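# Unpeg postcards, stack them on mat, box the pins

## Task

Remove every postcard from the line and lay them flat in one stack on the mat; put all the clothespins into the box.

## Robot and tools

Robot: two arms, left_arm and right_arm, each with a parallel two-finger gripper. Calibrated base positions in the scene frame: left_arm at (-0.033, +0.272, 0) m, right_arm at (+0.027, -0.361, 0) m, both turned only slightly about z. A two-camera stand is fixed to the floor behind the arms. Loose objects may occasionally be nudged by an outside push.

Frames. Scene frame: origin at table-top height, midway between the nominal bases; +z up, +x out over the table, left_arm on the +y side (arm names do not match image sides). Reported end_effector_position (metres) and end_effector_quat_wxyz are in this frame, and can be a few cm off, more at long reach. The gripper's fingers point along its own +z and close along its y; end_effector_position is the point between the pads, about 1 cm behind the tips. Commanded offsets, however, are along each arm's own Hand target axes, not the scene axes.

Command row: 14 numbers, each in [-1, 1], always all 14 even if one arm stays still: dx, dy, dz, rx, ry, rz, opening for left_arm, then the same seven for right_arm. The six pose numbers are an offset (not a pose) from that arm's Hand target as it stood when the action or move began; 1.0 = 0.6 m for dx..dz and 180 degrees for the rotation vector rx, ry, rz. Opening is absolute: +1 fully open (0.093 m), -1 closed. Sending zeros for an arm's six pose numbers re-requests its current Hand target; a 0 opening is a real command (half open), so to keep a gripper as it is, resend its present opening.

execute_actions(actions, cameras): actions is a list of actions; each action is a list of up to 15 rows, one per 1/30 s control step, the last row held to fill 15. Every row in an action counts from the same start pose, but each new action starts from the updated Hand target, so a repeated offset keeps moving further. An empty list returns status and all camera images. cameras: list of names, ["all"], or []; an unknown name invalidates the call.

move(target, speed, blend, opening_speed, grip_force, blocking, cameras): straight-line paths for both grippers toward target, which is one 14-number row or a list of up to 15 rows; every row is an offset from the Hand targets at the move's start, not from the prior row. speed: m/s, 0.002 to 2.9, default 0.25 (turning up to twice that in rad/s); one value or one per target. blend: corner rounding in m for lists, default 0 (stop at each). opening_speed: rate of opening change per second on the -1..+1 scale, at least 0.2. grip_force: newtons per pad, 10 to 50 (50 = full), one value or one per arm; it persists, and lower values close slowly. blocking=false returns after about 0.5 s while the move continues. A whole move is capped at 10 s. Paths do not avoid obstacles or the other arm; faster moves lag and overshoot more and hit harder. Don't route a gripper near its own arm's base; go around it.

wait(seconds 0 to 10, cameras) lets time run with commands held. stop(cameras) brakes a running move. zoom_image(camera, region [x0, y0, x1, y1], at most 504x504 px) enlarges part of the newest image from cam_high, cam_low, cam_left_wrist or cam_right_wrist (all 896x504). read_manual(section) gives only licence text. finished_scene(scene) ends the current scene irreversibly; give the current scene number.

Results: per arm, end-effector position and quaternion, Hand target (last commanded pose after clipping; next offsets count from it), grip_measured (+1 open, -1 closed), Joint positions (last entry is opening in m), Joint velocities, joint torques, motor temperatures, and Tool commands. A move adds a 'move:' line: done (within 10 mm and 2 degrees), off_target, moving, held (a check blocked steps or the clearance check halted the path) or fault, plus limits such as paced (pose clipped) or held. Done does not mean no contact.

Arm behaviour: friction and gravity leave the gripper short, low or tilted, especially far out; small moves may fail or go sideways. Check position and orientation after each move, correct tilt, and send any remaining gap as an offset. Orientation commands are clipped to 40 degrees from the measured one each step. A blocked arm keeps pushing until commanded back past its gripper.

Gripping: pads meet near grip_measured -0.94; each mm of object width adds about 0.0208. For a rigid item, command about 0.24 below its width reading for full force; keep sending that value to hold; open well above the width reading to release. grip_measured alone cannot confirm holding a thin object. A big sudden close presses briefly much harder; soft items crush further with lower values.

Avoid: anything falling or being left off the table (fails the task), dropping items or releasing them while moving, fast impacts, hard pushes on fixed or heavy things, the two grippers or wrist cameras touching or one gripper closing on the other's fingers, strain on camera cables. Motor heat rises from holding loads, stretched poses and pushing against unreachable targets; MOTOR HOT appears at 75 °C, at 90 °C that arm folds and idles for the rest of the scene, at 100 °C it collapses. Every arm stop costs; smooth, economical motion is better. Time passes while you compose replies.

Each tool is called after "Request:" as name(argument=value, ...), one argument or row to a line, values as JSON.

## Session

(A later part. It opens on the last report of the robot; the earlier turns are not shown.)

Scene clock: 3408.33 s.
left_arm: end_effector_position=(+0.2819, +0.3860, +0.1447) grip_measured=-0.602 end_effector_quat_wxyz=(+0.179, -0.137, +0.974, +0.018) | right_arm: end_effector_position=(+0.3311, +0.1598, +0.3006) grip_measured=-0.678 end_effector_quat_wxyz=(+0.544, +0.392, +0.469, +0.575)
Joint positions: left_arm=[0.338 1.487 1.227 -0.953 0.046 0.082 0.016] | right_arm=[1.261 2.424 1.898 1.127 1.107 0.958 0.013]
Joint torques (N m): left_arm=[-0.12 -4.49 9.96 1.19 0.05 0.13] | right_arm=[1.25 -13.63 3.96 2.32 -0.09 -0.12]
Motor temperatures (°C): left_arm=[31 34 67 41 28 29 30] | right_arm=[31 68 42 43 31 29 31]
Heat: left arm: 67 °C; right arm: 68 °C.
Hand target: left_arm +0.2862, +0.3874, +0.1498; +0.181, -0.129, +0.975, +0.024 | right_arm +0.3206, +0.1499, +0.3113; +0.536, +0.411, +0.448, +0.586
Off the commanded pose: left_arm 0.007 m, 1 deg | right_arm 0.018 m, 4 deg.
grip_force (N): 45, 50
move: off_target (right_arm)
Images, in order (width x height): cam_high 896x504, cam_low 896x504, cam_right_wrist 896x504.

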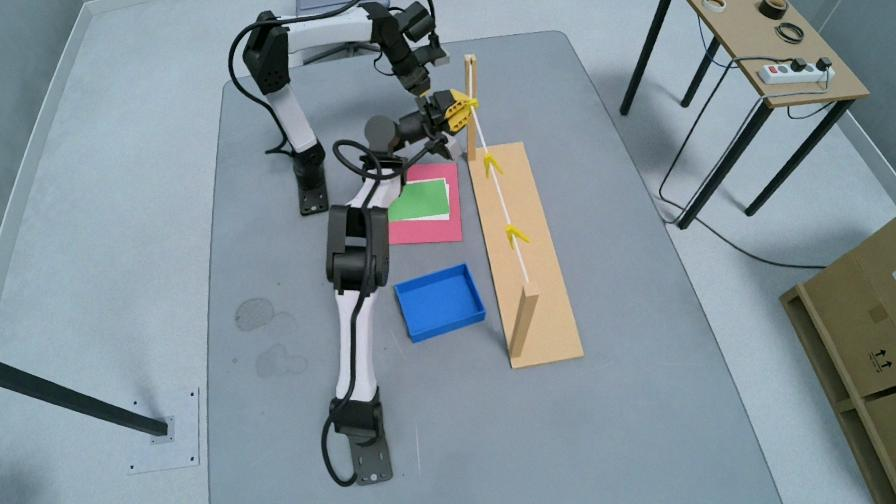

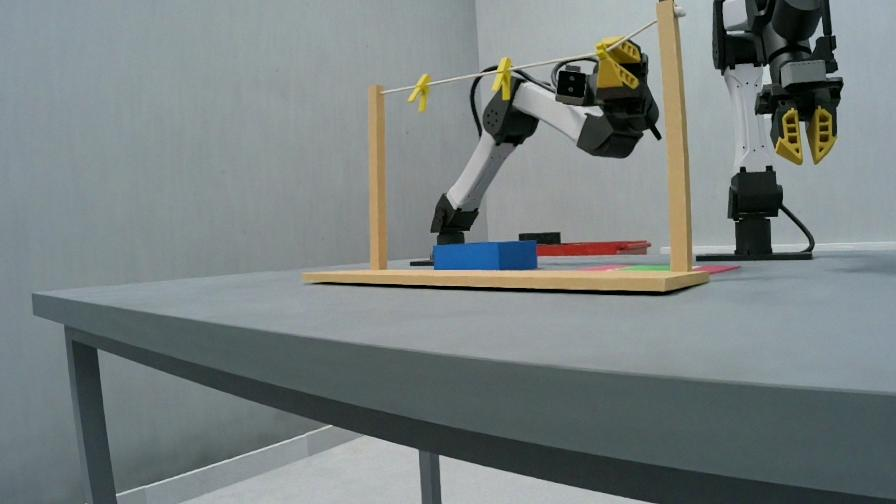

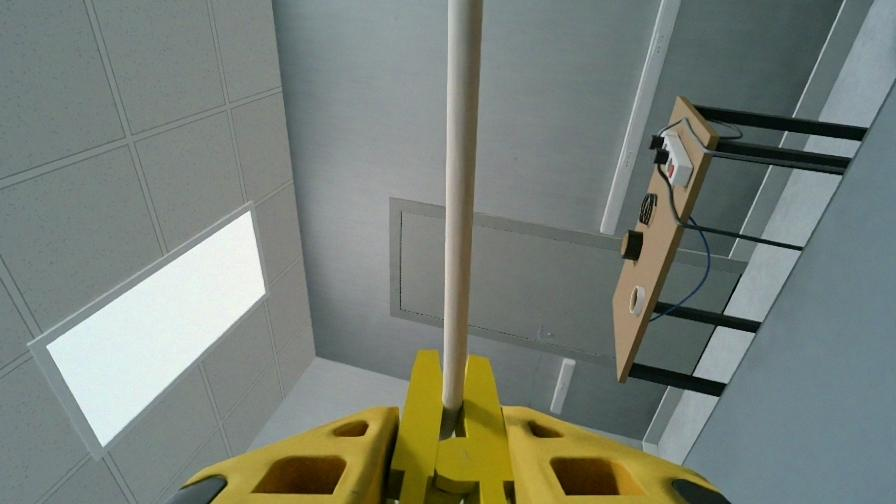

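Request:
move(
  target=[0,0,0,0,0,0,-0.6,0,-0.01,0.072,0,0,0,-1],
  speed=0.04,
  cameras=["cam_right_wrist","cam_low"],
)

Request:
move(
  target=[0,0,0,0,0,0,-0.6,0,0,0,0,0,0,-0.3],
  speed=0.04,
  opening_speed=0.5,
  cameras=["cam_right_wrist","cam_low"],
)

Scene clock: 3429.60 s.
left_arm: end_effector_position=(+0.2819, +0.3860, +0.1447) grip_measured=-0.602 end_effector_quat_wxyz=(+0.179, -0.137, +0.974, +0.018) | right_arm: end_effector_position=(+0.3598, +0.1542, +0.3118) grip_measured=-0.678 end_effector_quat_wxyz=(+0.539, +0.405, +0.457, +0.579)
Joint positions: left_arm=[0.338 1.487 1.227 -0.953 0.046 0.082 0.016] | right_arm=[1.208 2.428 1.961 1.032 1.079 1.037 0.013]
Joint torques (N m): left_arm=[-0.21 -4.37 10.15 1.22 0.08 0.1] | right_arm=[-0.95 -11.03 7.88 1.67 -0.48 0.04]
Motor temperatures (°C): left_arm=[31 34 67 41 28 29 30] | right_arm=[31 70 40 43 31 29 31]
Heat: left arm: 67 °C; right arm: 70 °C.
Hand target: left_arm +0.2862, +0.3874, +0.1498; +0.181, -0.129, +0.975, +0.024 | right_arm +0.3636, +0.1537, +0.3169; +0.536, +0.411, +0.448, +0.586
Off the commanded pose: left_arm 0.007 m, 1 deg | right_arm 0.006 m, 2 deg.
grip_force (N): 45, 50
move: done
Images, in order (width x height): cam_low 896x504, cam_right_wrist 896x504.

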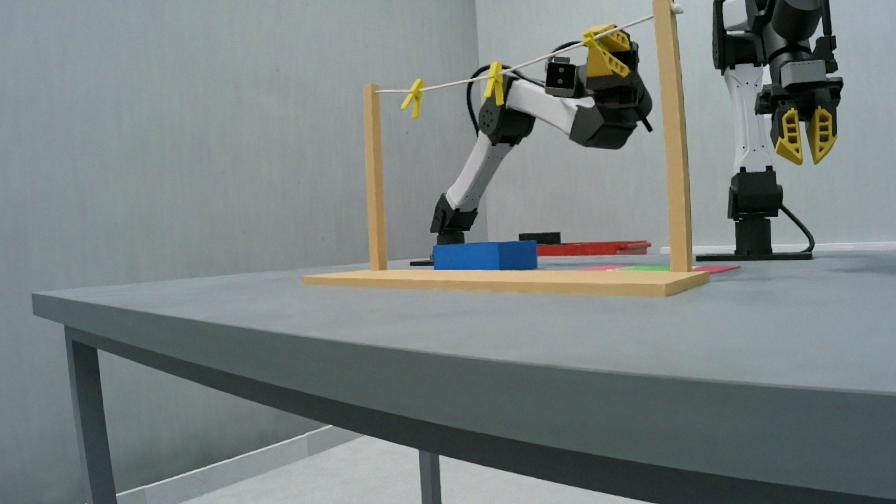

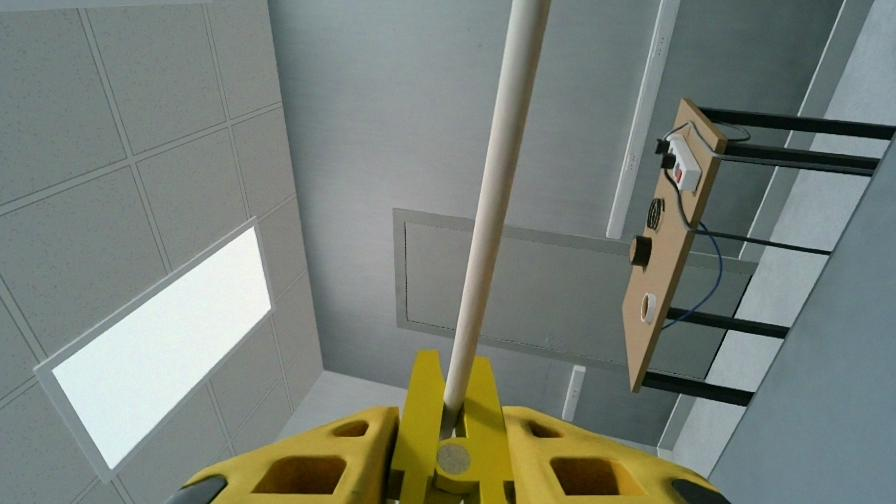

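Scene clock: 3431.20 s.
left_arm: end_effector_position=(+0.2819, +0.3860, +0.1447) grip_measured=-0.602 end_effector_quat_wxyz=(+0.179, -0.137, +0.974, +0.018) | right_arm: end_effector_position=(+0.3598, +0.1543, +0.3118) grip_measured=-0.301 end_effector_quat_wxyz=(+0.539, +0.405, +0.457, +0.580)
Joint positions: left_arm=[0.338 1.487 1.227 -0.953 0.046 0.082 0.016] | right_arm=[1.208 2.428 1.961 1.031 1.079 1.038 0.031]
Joint torques (N m): left_arm=[-0.05 -4.77 9.99 1.21 0.02 0.14] | right_arm=[-0.95 -11.07 7.87 1.67 -0.48 0.04]
Motor temperatures (°C): left_arm=[31 34 67 41 28 29 30] | right_arm=[31 70 40 43 31 29 31]
Heat: left arm: 67 °C; right arm: 70 °C.
Hand target: left_arm +0.2862, +0.3874, +0.1498; +0.181, -0.129, +0.975, +0.024 | right_arm +0.3636, +0.1537, +0.3169; +0.536, +0.411, +0.448, +0.586
Off the commanded pose: left_arm 0.007 m, 1 deg | right_arm 0.006 m, 2 deg.
grip_force (N): 45, 50
move: done
Images, in order (width x height): cam_low 896x504, cam_right_wrist 896x504.

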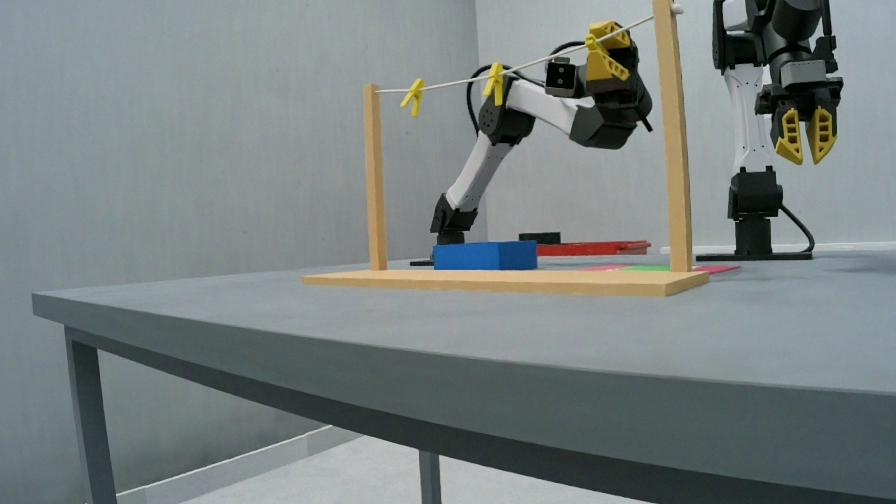

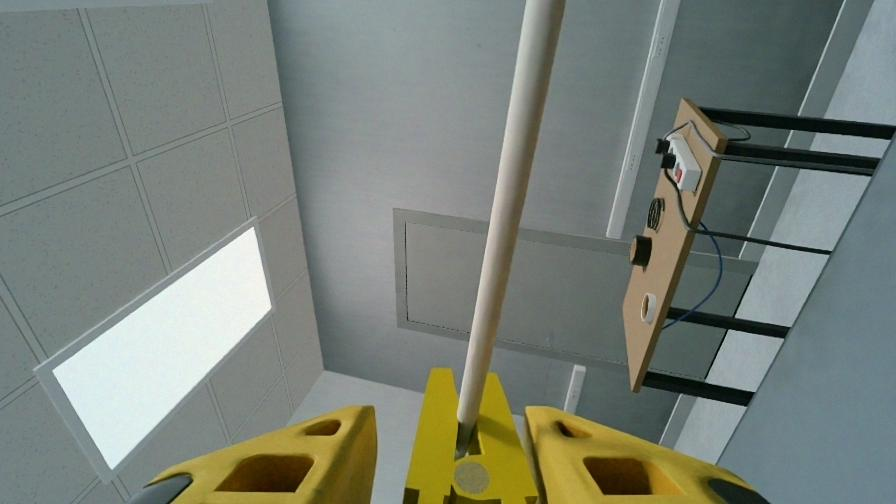

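Request:
move(
  target=[0,0,0,0,0,0,-0.6,0,0.012,-0.035,0,0,0,-0.26],
  speed=0.03,
  cameras=["cam_right_wrist","cam_low"],
)

Request:
zoom_image(
  camera="cam_low",
  region=[520, 0, 680, 160],
)

Scene clock: 3439.17 s.
left_arm: end_effector_position=(+0.2819, +0.3860, +0.1447) grip_measured=-0.602 end_effector_quat_wxyz=(+0.179, -0.137, +0.974, +0.018) | right_arm: end_effector_position=(+0.3455, +0.1605, +0.3079) grip_measured=-0.261 end_effector_quat_wxyz=(+0.540, +0.397, +0.467, +0.576)
Joint positions: left_arm=[0.338 1.487 1.227 -0.953 0.046 0.082 0.016] | right_arm=[1.236 2.428 1.948 1.048 1.091 1.008 0.033]
Joint torques (N m): left_arm=[-0.44 -4.64 10.14 1.18 0.01 0.09] | right_arm=[0.08 -13.26 4.75 2.23 -0.23 -0.13]
Motor temperatures (°C): left_arm=[31 35 67 41 28 29 30] | right_arm=[31 68 41 43 31 29 31]
Heat: left arm: 67 °C; right arm: 68 °C.
Hand target: left_arm +0.2862, +0.3874, +0.1498; +0.181, -0.129, +0.975, +0.024 | right_arm +0.3416, +0.1518, +0.3184; +0.536, +0.411, +0.448, +0.586
Off the commanded pose: left_arm 0.007 m, 1 deg | right_arm 0.014 m, 3 deg.
grip_force (N): 45, 50
move: off_target (right_arm)
Images, in order (width x height): cam_low 896x504, cam_right_wrist 896x504.

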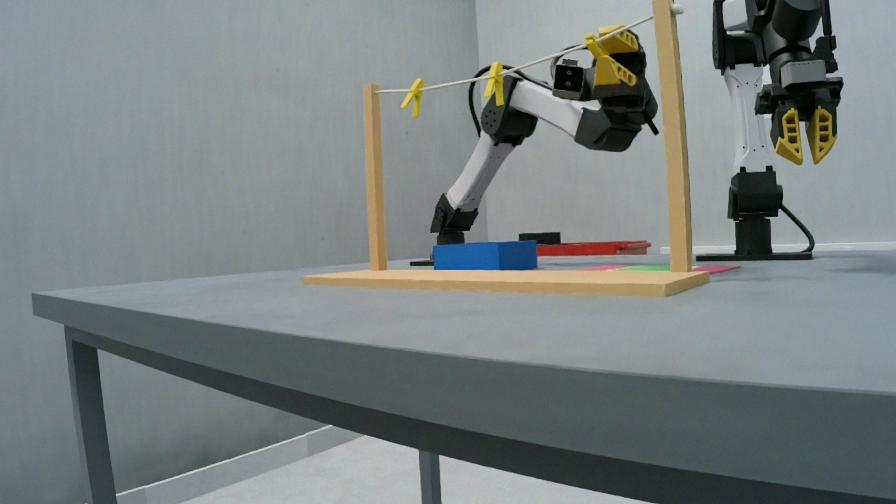

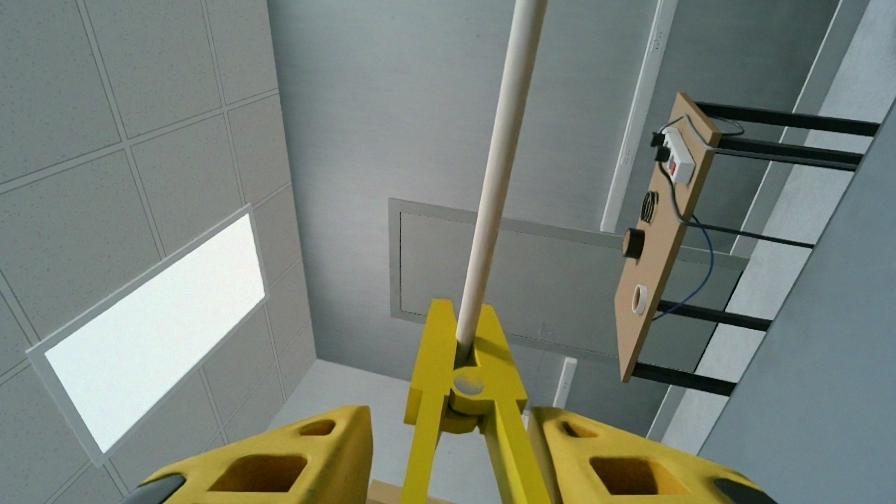

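Scaled by 3.150.

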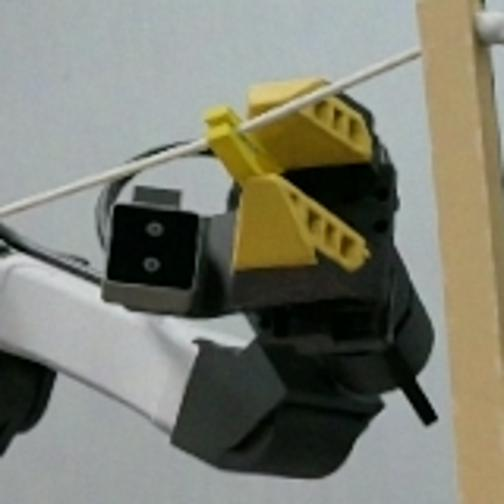

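Request:
move(
  target=[0,0,0,0,0,0,-0.6,0,0,0,0,0,0,-1],
  speed=0.03,
  opening_speed=0.5,
  cameras=["cam_right_wrist","cam_low"],
)

Request:
zoom_image(
  camera="cam_right_wrist",
  region=[350, 270, 600, 504],
)

Scene clock: 3448.20 s.
left_arm: end_effector_position=(+0.2819, +0.3860, +0.1447) grip_measured=-0.602 end_effector_quat_wxyz=(+0.179, -0.137, +0.974, +0.018) | right_arm: end_effector_position=(+0.3455, +0.1604, +0.3078) grip_measured=-0.752 end_effector_quat_wxyz=(+0.541, +0.397, +0.467, +0.576)
Joint positions: left_arm=[0.338 1.487 1.227 -0.953 0.046 0.082 0.016] | right_arm=[1.236 2.428 1.948 1.048 1.092 1.006 0.009]
Joint torques (N m): left_arm=[0.16 -4.75 10.3 1.24 0.09 0.13] | right_arm=[0.08 -13.24 4.74 2.23 -0.25 -0.12]
Motor temperatures (°C): left_arm=[31 35 67 41 28 29 30] | right_arm=[31 68 41 43 31 29 30]
Heat: left arm: 67 °C; right arm: 68 °C.
Hand target: left_arm +0.2862, +0.3874, +0.1498; +0.181, -0.129, +0.975, +0.024 | right_arm +0.3415, +0.1518, +0.3184; +0.536, +0.411, +0.448, +0.586
Off the commanded pose: left_arm 0.007 m, 1 deg | right_arm 0.014 m, 3 deg.
grip_force (N): 45, 50
move: off_target (right_arm)
Images, in order (width x height): cam_low 896x504, cam_right_wrist 896x504.

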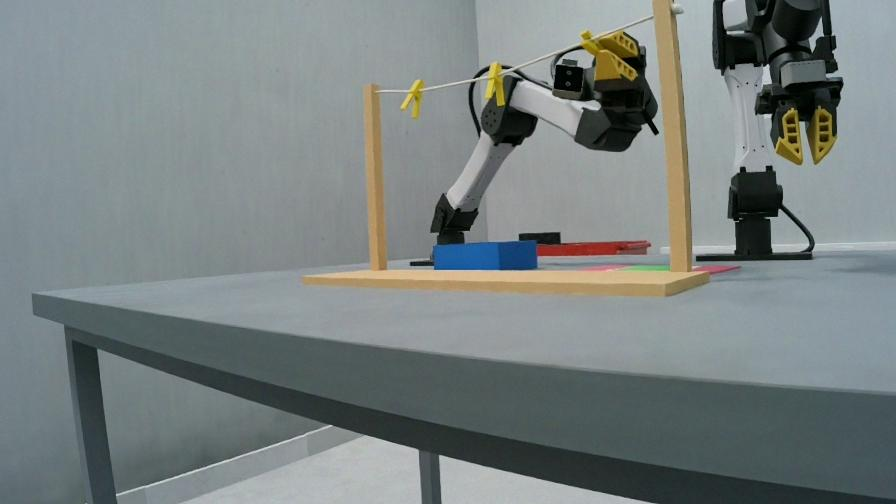

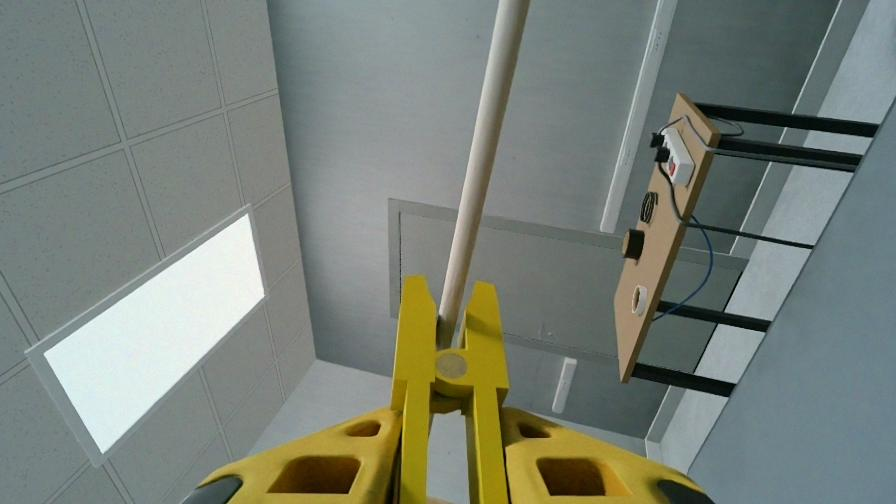

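Scaled by 2.016.

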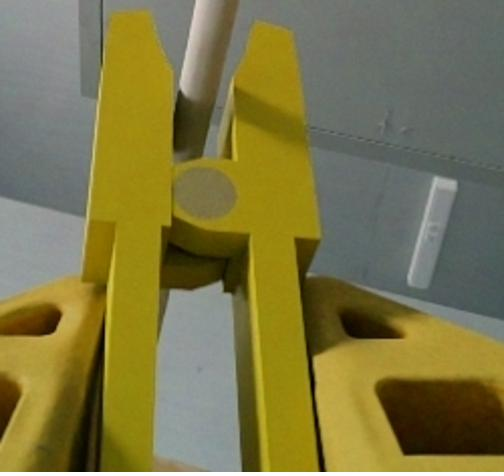

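Request:
move(
  target=[0,0,0,0,0,0,-0.6,0,0.008,-0.075,0,0,0,-1],
  speed=0.04,
  cameras=["cam_right_wrist","cam_low","cam_high"],
)

Scene clock: 3455.03 s.
left_arm: end_effector_position=(+0.2819, +0.3860, +0.1447) grip_measured=-0.602 end_effector_quat_wxyz=(+0.179, -0.137, +0.974, +0.018) | right_arm: end_effector_position=(+0.3041, +0.1677, +0.2781) grip_measured=-0.769 end_effector_quat_wxyz=(+0.552, +0.379, +0.498, +0.550)
Joint positions: left_arm=[0.338 1.487 1.227 -0.953 0.046 0.082 0.016] | right_arm=[1.316 2.428 1.847 1.15 1.157 0.904 0.008]
Joint torques (N m): left_arm=[-0.21 -4.51 10.15 1.17 0.01 0.13] | right_arm=[0.14 -15.27 4.59 2.95 -0.25 -0.13]
Motor temperatures (°C): left_arm=[31 35 67 41 28 29 30] | right_arm=[31 69 40 44 31 29 31]
Heat: left arm: 67 °C; right arm: 69 °C.
Hand target: left_arm +0.2862, +0.3874, +0.1498; +0.181, -0.129, +0.975, +0.024 | right_arm +0.2971, +0.1478, +0.3112; +0.536, +0.411, +0.448, +0.586
Off the commanded pose: left_arm 0.007 m, 1 deg | right_arm 0.039 m, 8 deg.
grip_force (N): 45, 50
move: off_target (right_arm)
Images, in order (width x height): cam_high 896x504, cam_low 896x504, cam_right_wrist 896x504.

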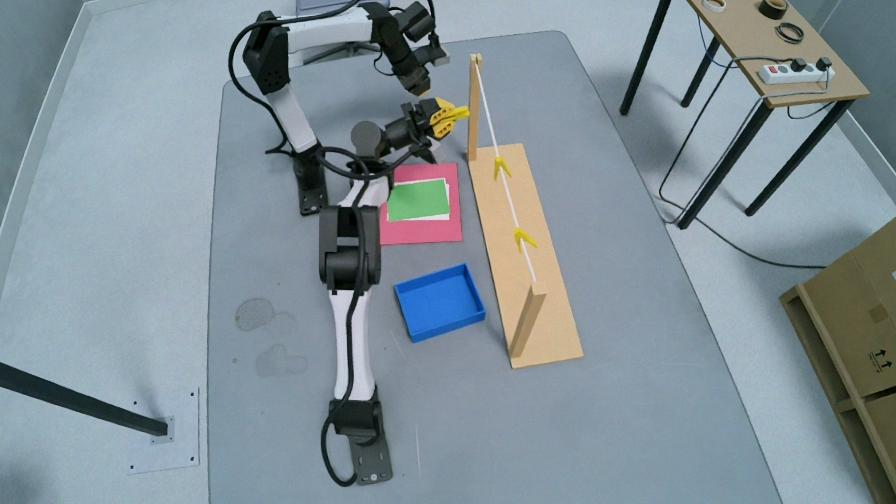

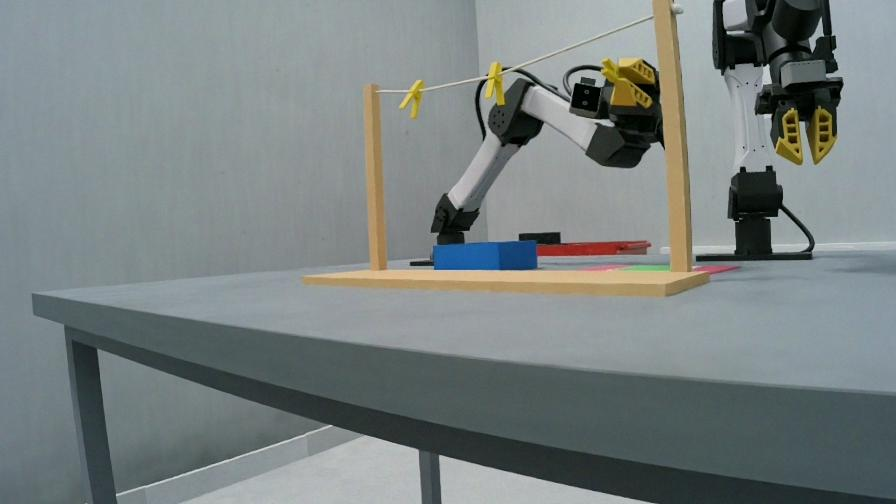

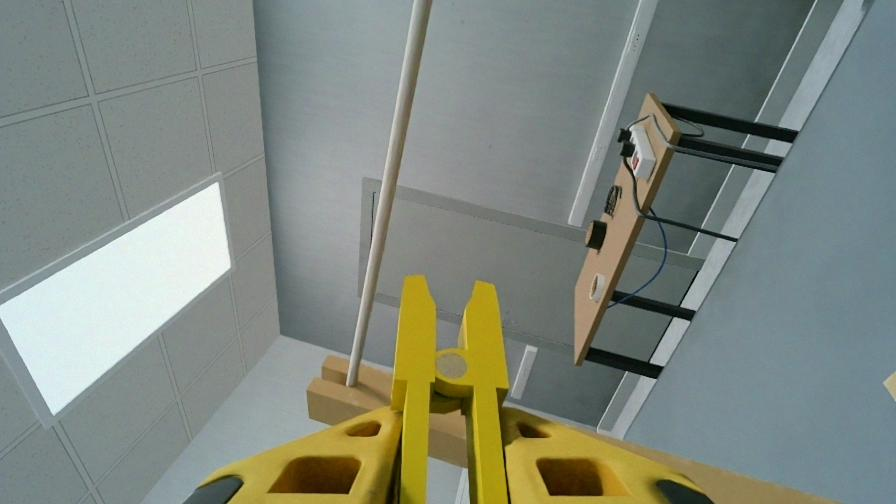

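Request:
move(
  target=[
    [0,0,0,0,0,0,-0.6,-0.0755,-0.0528,-0.068,0.2461,0.1413,-0.0186,-1],
    [0,0,0,0,0,0,-0.6,-0.3173,-0.1062,-0.1908,0.4977,0.2358,-0.1503,-1],
    [0,0,0,0,0,0,-0.6,-0.4377,-0.2137,-0.2408,0.4977,0.2358,-0.1503,-1],
  ],
  speed=0.22,
  blend=[0.02,0.02,0],
  cameras=["all"],
)

Scene clock: 3499.50 s.
left_arm: end_effector_position=(+0.2819, +0.3860, +0.1447) grip_measured=-0.602 end_effector_quat_wxyz=(+0.179, -0.137, +0.974, +0.018) | right_arm: end_effector_position=(+0.2148, -0.1228, +0.1459) grip_measured=-0.770 end_effector_quat_wxyz=(+0.033, +0.340, +0.937, +0.070)
Joint positions: left_arm=[0.338 1.487 1.227 -0.953 0.046 0.082 0.016] | right_arm=[0.881 1.548 1.339 -1.208 0.019 1.61 0.008]
Joint torques (N m): left_arm=[-0.2 -4.38 10.09 1.23 0.01 0.13] | right_arm=[-0.8 -6.93 4.44 0.97 -0.16 -0.02]
Motor temperatures (°C): left_arm=[31 35 68 40 28 29 30] | right_arm=[31 74 40 45 31 29 31]
Heat: left arm: 68 °C; right arm: 74 °C. Fold the right arm in close to its base, or ease its load, before you think long.
Hand target: left_arm +0.2862, +0.3874, +0.1498; +0.181, -0.129, +0.975, +0.024 | right_arm +0.2144, -0.1227, +0.1493; +0.031, +0.341, +0.936, +0.083
Off the commanded pose: left_arm 0.007 m, 1 deg | right_arm 0.003 m, 1 deg.
MOTOR HOT: joint 2 (shoulder) of the right arm reports 74 °C; the controller's stop level is 90 °C. To cool a motor, set the load down, stop pushing, or move to a pose that needs little force.
grip_force (N): 45, 50
move: done

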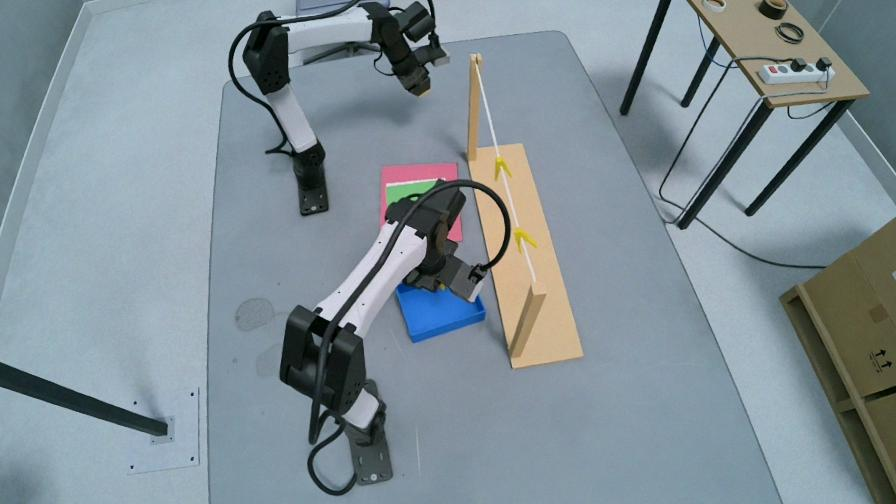

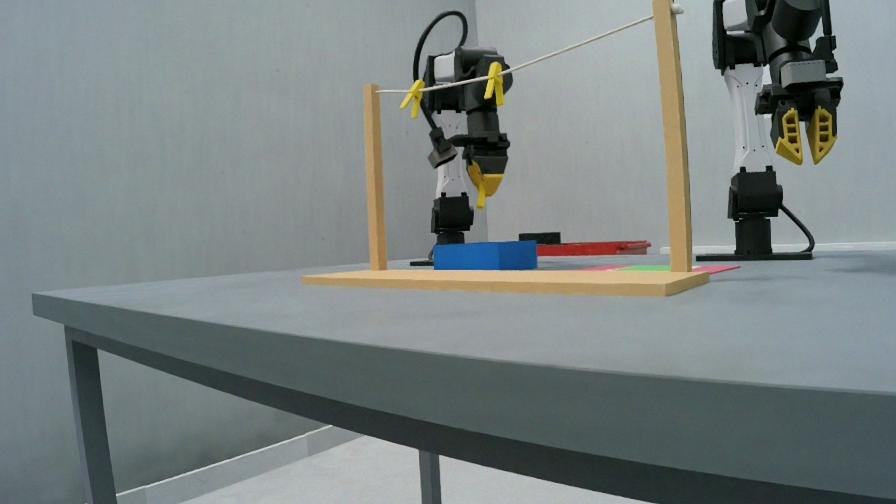

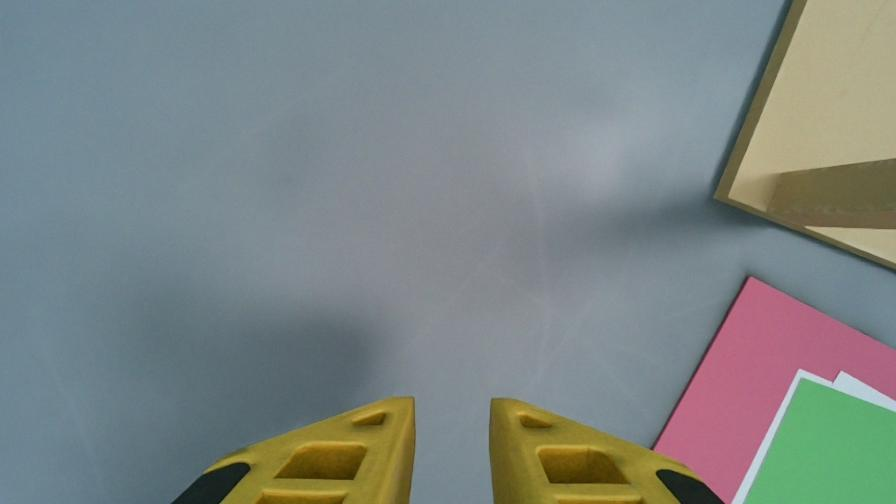

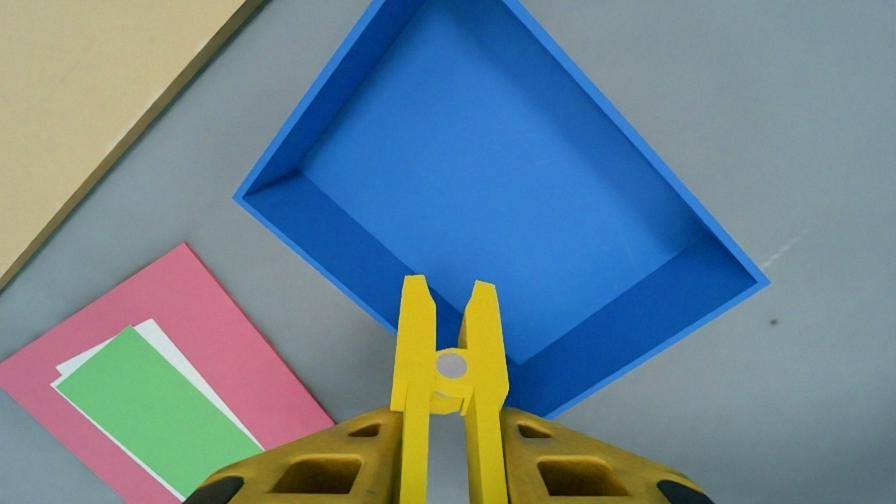

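Request:
move(
  target=[0,0,0,0,0,0,-0.6,-0.018,-0.0185,0.1287,0,0,0,-1],
  speed=0.12,
  cameras=["cam_right_wrist"],
)

Scene clock: 3512.30 s.
left_arm: end_effector_position=(+0.2819, +0.3860, +0.1447) grip_measured=-0.602 end_effector_quat_wxyz=(+0.179, -0.137, +0.974, +0.018) | right_arm: end_effector_position=(+0.2237, -0.1282, +0.0740) grip_measured=-0.770 end_effector_quat_wxyz=(+0.035, +0.339, +0.937, +0.080)
Joint positions: left_arm=[0.338 1.487 1.227 -0.953 0.046 0.082 0.016] | right_arm=[0.842 1.566 1.066 -0.896 0.011 1.571 0.008]
Joint torques (N m): left_arm=[0.01 -4.46 10.21 1.17 0.06 0.13] | right_arm=[-0.9 -5.04 4.53 1.06 -0.15 -0.03]
Motor temperatures (°C): left_arm=[31 35 68 40 28 29 30] | right_arm=[31 69 39 42 31 29 31]
Heat: left arm: 68 °C; right arm: 69 °C.
Hand target: left_arm +0.2862, +0.3874, +0.1498; +0.181, -0.129, +0.975, +0.024 | right_arm +0.2245, -0.1277, +0.0713; +0.031, +0.341, +0.936, +0.083
Off the commanded pose: left_arm 0.007 m, 1 deg | right_arm 0.003 m, 1 deg.
MOTOR HOT: cleared for the motors of the right arm.
grip_force (N): 45, 50
move: done
Images, in order (width x height): cam_right_wrist 896x504.

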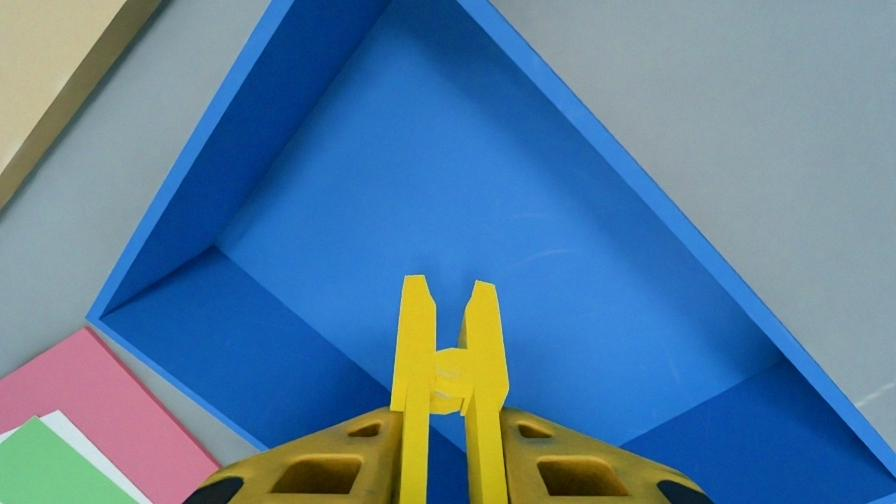

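Request:
move(
  target=[0,0,0,0,0,0,-0.6,0,0,0,0,0,0,0.0],
  speed=0.1,
  opening_speed=0.7,
  cameras=["cam_right_wrist"],
)

Scene clock: 3520.30 s.
left_arm: end_effector_position=(+0.2819, +0.3860, +0.1447) grip_measured=-0.602 end_effector_quat_wxyz=(+0.179, -0.137, +0.974, +0.018) | right_arm: end_effector_position=(+0.2238, -0.1280, +0.0740) grip_measured=-0.001 end_effector_quat_wxyz=(+0.035, +0.339, +0.937, +0.081)
Joint positions: left_arm=[0.338 1.487 1.227 -0.953 0.046 0.082 0.016] | right_arm=[0.842 1.566 1.066 -0.896 0.01 1.571 0.045]
Joint torques (N m): left_arm=[-0.18 -4.71 10.21 1.23 0.06 0.09] | right_arm=[-0.91 -5.04 4.53 1.05 -0.14 -0.03]
Motor temperatures (°C): left_arm=[31 35 68 40 28 29 30] | right_arm=[31 66 39 42 31 29 31]
Heat: left arm: 68 °C; right arm: 66 °C.
Hand target: left_arm +0.2862, +0.3874, +0.1498; +0.181, -0.129, +0.975, +0.024 | right_arm +0.2245, -0.1277, +0.0713; +0.031, +0.341, +0.936, +0.083
Off the commanded pose: left_arm 0.007 m, 1 deg | right_arm 0.003 m, 1 deg.
grip_force (N): 45, 50
move: done
Images, in order (width x height): cam_right_wrist 896x504.

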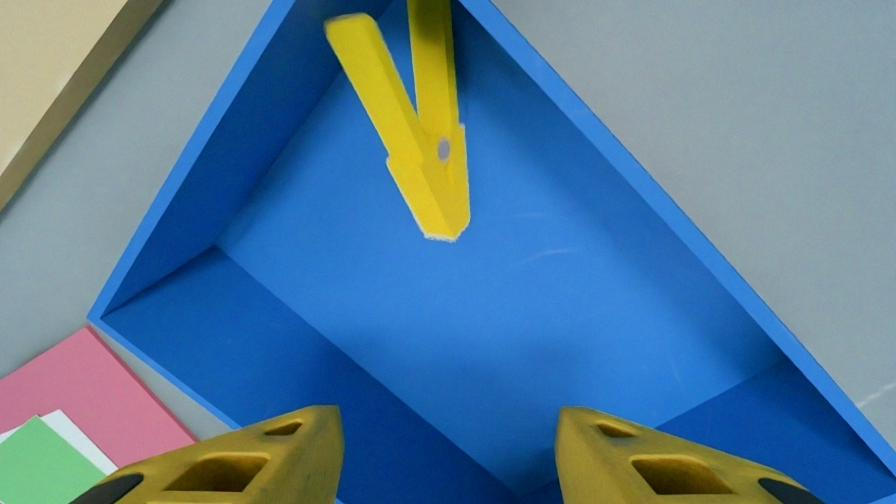

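Request:
move(
  target=[
    [0.02,0,0.0107,0,0,0,-0.6,0,0.026,-0.148,0,0,0,0],
    [0.02,0,0.0107,0,0,0,-0.6,0.0655,0.1427,-0.2773,-0.223,-0.108,0.083,0],
    [0.02,0,0.0107,0,0,0,-0.6,0.0585,0.311,-0.3832,-0.4459,-0.2169,0.1664,-1],
  ],
  speed=0.2,
  blend=[0.03,0.03,0],
  cameras=["all"],
)

Scene clock: 3661.27 s.
left_arm: end_effector_position=(+0.2784, +0.3846, +0.1352) grip_measured=-0.602 end_effector_quat_wxyz=(+0.171, -0.138, +0.975, +0.016) | right_arm: end_effector_position=(+0.2862, +0.0088, +0.3372) grip_measured=-0.990 end_effector_quat_wxyz=(+0.492, +0.449, +0.500, +0.553)
Joint positions: left_arm=[0.338 1.487 1.194 -0.935 0.046 0.082 0.016] | right_arm=[1.28 1.686 1.149 0.797 1.189 1.333 0]
Joint torques (N m): left_arm=[0.12 -7.05 6.76 1.4 0.06 0.17] | right_arm=[-0.96 -6.12 4.81 2.13 -0.04 -0.07]
Motor temperatures (°C): left_arm=[31 36 67 39 28 29 30] | right_arm=[31 56 38 38 31 29 30]
Heat: left arm: 67 °C; right arm: 56 °C.
Hand target: left_arm +0.2777, +0.3851, +0.1395; +0.181, -0.129, +0.975, +0.024 | right_arm +0.2893, +0.0047, +0.3306; +0.499, +0.456, +0.497, +0.545
Off the commanded pose: left_arm 0.004 m, 2 deg | right_arm 0.008 m, 2 deg.
grip_force (N): 45, 50
move: done

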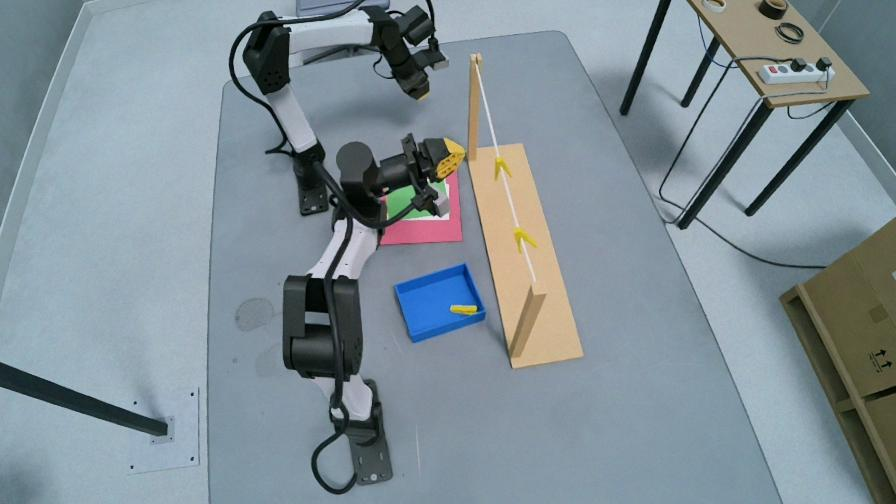

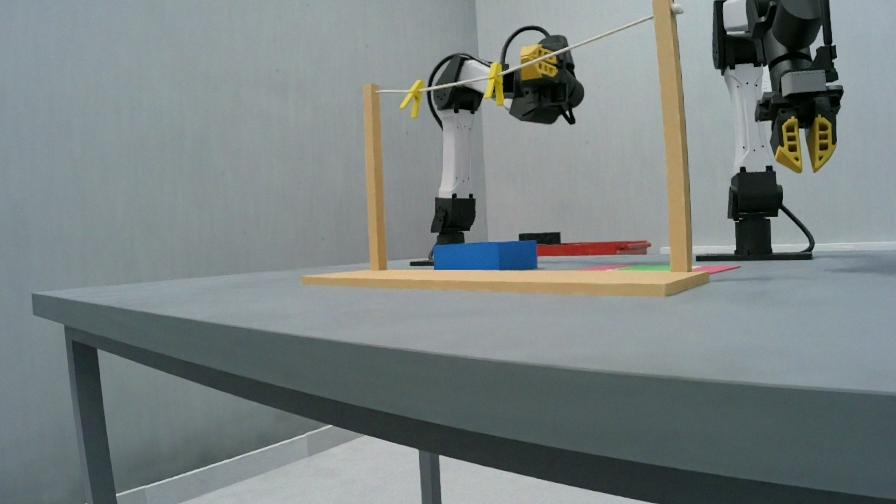

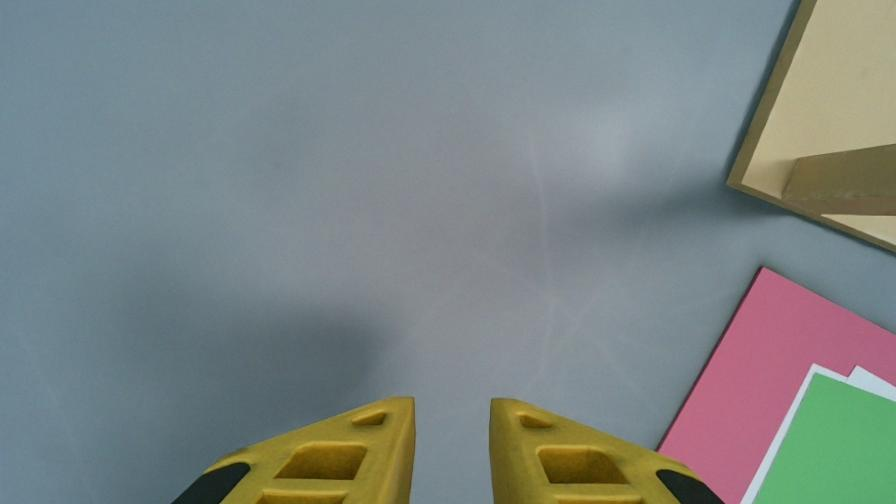

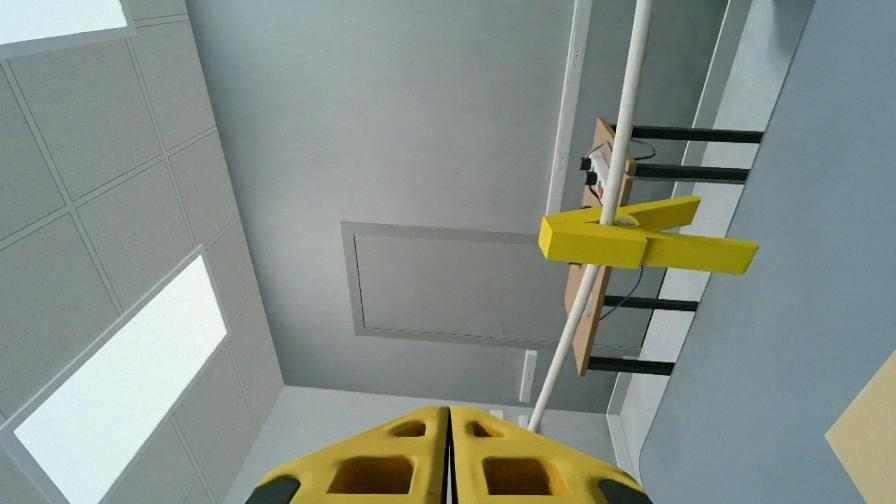

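Request:
move(
  target=[0,0,0,0,0,0,-0.6,-0.0348,-0.0648,0.0145,0,0,0,-1],
  speed=0.08,
  cameras=["cam_right_wrist"],
)

Scene clock: 3699.70 s.
left_arm: end_effector_position=(+0.2784, +0.3846, +0.1352) grip_measured=-0.602 end_effector_quat_wxyz=(+0.171, -0.138, +0.975, +0.016) | right_arm: end_effector_position=(+0.3019, -0.0152, +0.2956) grip_measured=-0.990 end_effector_quat_wxyz=(+0.503, +0.455, +0.500, +0.539)
Joint positions: left_arm=[0.338 1.487 1.194 -0.935 0.046 0.082 0.016] | right_arm=[1.224 1.686 0.991 0.914 1.168 1.356 0]
Joint torques (N m): left_arm=[0.1 -7.21 6.99 1.36 0.08 0.1] | right_arm=[-0.77 -6.05 4.67 2.23 -0.36 0.08]
Motor temperatures (°C): left_arm=[31 39 62 39 28 29 30] | right_arm=[31 56 38 39 31 29 30]
Heat: left arm: 62 °C; right arm: 56 °C.
Hand target: left_arm +0.2777, +0.3851, +0.1395; +0.181, -0.129, +0.975, +0.024 | right_arm +0.3033, -0.0150, +0.2926; +0.499, +0.456, +0.497, +0.545
Off the commanded pose: left_arm 0.004 m, 2 deg | right_arm 0.003 m, 1 deg.
grip_force (N): 45, 50
move: done
Images, in order (width x height): cam_right_wrist 896x504.

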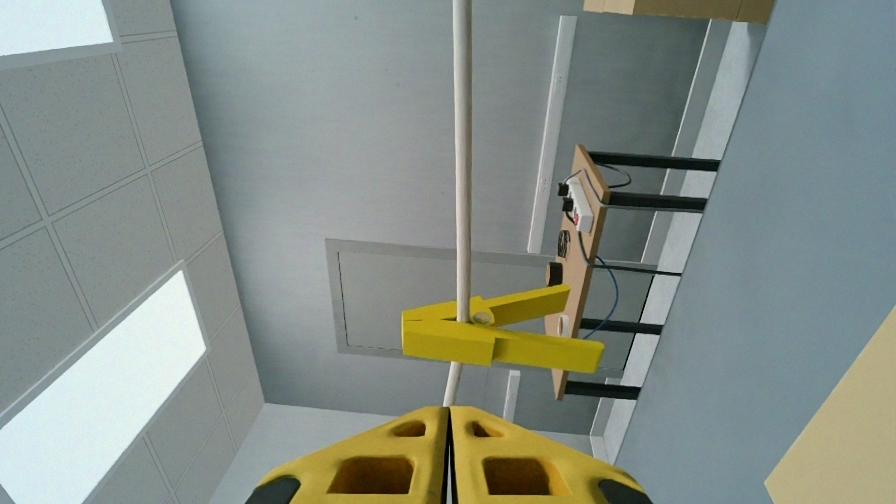

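Request:
move(
  target=[0,0,0,0,0,0,-0.6,0,0.02,0.04,0,0,0,-1],
  speed=0.05,
  cameras=["cam_right_wrist"],
)

Scene clock: 3715.80 s.
left_arm: end_effector_position=(+0.2784, +0.3846, +0.1352) grip_measured=-0.602 end_effector_quat_wxyz=(+0.171, -0.138, +0.975, +0.016) | right_arm: end_effector_position=(+0.3228, -0.0167, +0.3003) grip_measured=-0.990 end_effector_quat_wxyz=(+0.504, +0.452, +0.504, +0.536)
Joint positions: left_arm=[0.338 1.487 1.194 -0.935 0.046 0.082 0.016] | right_arm=[1.166 1.689 1.029 0.847 1.108 1.38 0]
Joint torques (N m): left_arm=[-0.1 -6.98 6.83 1.36 0.05 0.11] | right_arm=[-0.8 -5.96 7.77 2.03 -0.31 0.08]
Motor temperatures (°C): left_arm=[31 39 60 39 28 29 30] | right_arm=[31 56 38 40 31 29 30]
Heat: left arm: 60 °C; right arm: 56 °C.
Hand target: left_arm +0.2777, +0.3851, +0.1395; +0.181, -0.129, +0.975, +0.024 | right_arm +0.3260, -0.0130, +0.3067; +0.499, +0.456, +0.497, +0.545
Off the commanded pose: left_arm 0.004 m, 2 deg | right_arm 0.008 m, 1 deg.
grip_force (N): 45, 50
move: done
Images, in order (width x height): cam_right_wrist 896x504.

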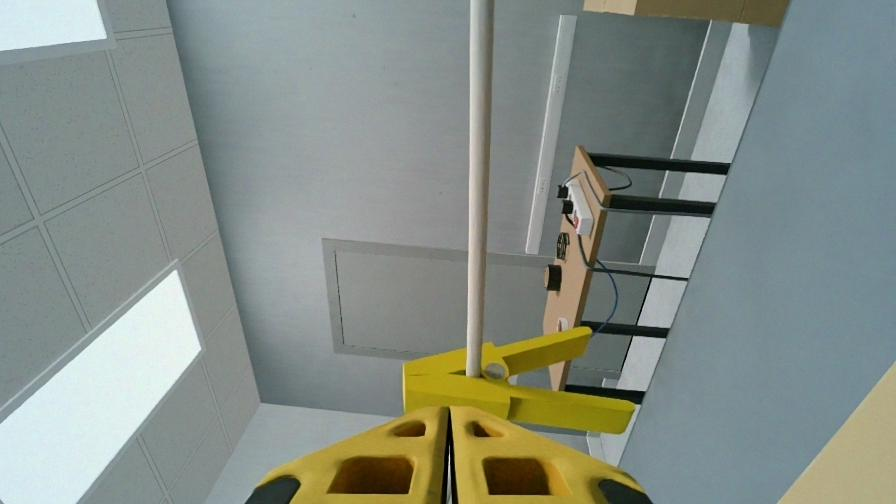

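Request:
move(
  target=[0,0,0,0,0,0,-0.6,0,0.017,-0.008,0,0,0,-1],
  speed=0.05,
  cameras=["cam_right_wrist"],
)

Scene clock: 3723.57 s.
left_arm: end_effector_position=(+0.2784, +0.3846, +0.1352) grip_measured=-0.602 end_effector_quat_wxyz=(+0.171, -0.138, +0.975, +0.016) | right_arm: end_effector_position=(+0.3225, -0.0142, +0.3006) grip_measured=-0.990 end_effector_quat_wxyz=(+0.505, +0.449, +0.511, +0.531)
Joint positions: left_arm=[0.338 1.487 1.194 -0.935 0.046 0.082 0.016] | right_arm=[1.169 1.689 1.041 0.816 1.108 1.381 0]
Joint torques (N m): left_arm=[-0.05 -7.32 7.01 1.35 0.03 0.21] | right_arm=[0.31 -7.82 7.88 2.05 -0.12 0.01]
Motor temperatures (°C): left_arm=[31 39 60 39 28 29 30] | right_arm=[31 56 38 40 31 29 30]
Heat: left arm: 60 °C; right arm: 56 °C.
Hand target: left_arm +0.2777, +0.3851, +0.1395; +0.181, -0.129, +0.975, +0.024 | right_arm +0.3203, -0.0135, +0.3164; +0.499, +0.456, +0.497, +0.545
Off the commanded pose: left_arm 0.004 m, 2 deg | right_arm 0.016 m, 2 deg.
grip_force (N): 45, 50
move: off_target (right_arm)
Images, in order (width x height): cam_right_wrist 896x504.

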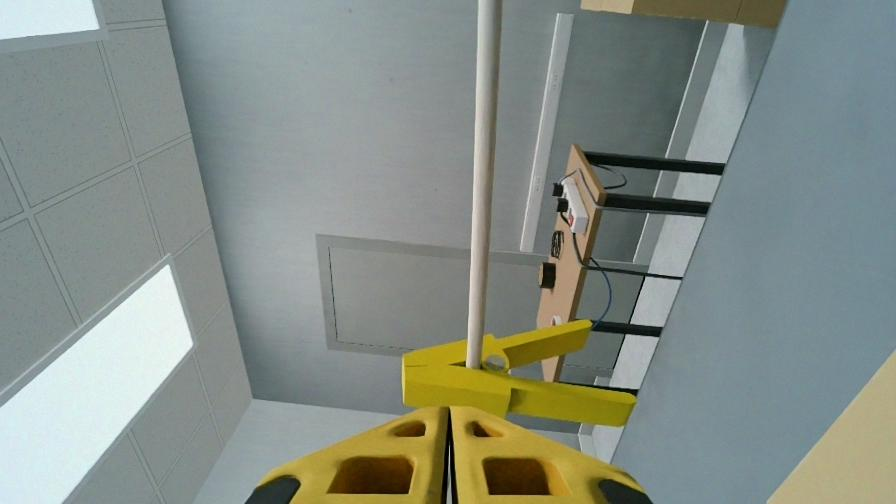

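Request:
move(
  target=[0,0,0,0,0,0,-0.6,0,0,0.017,0,0,0,-1],
  speed=0.04,
  cameras=["cam_right_wrist"],
)

Scene clock: 3731.33 s.
left_arm: end_effector_position=(+0.2784, +0.3846, +0.1352) grip_measured=-0.602 end_effector_quat_wxyz=(+0.171, -0.138, +0.975, +0.016) | right_arm: end_effector_position=(+0.3277, -0.0143, +0.3068) grip_measured=-0.990 end_effector_quat_wxyz=(+0.504, +0.451, +0.508, +0.534)
Joint positions: left_arm=[0.338 1.487 1.194 -0.935 0.046 0.082 0.016] | right_arm=[1.156 1.689 1.064 0.798 1.096 1.386 0]
Joint torques (N m): left_arm=[0.09 -7.24 6.68 1.38 0.09 0.15] | right_arm=[-0.85 -6.76 7.94 2.06 -0.29 0.08]
Motor temperatures (°C): left_arm=[31 39 60 39 28 29 30] | right_arm=[31 56 38 40 31 29 30]
Heat: left arm: 60 °C; right arm: 56 °C.
Hand target: left_arm +0.2777, +0.3851, +0.1395; +0.181, -0.129, +0.975, +0.024 | right_arm +0.3305, -0.0126, +0.3173; +0.499, +0.456, +0.497, +0.545
Off the commanded pose: left_arm 0.004 m, 2 deg | right_arm 0.011 m, 2 deg.
grip_force (N): 45, 50
move: off_target (right_arm)
Images, in order (width x height): cam_right_wrist 896x504.

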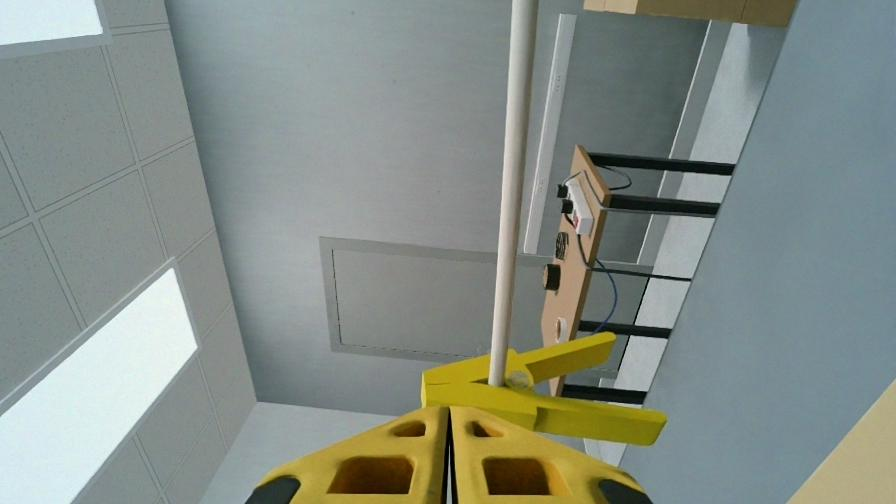

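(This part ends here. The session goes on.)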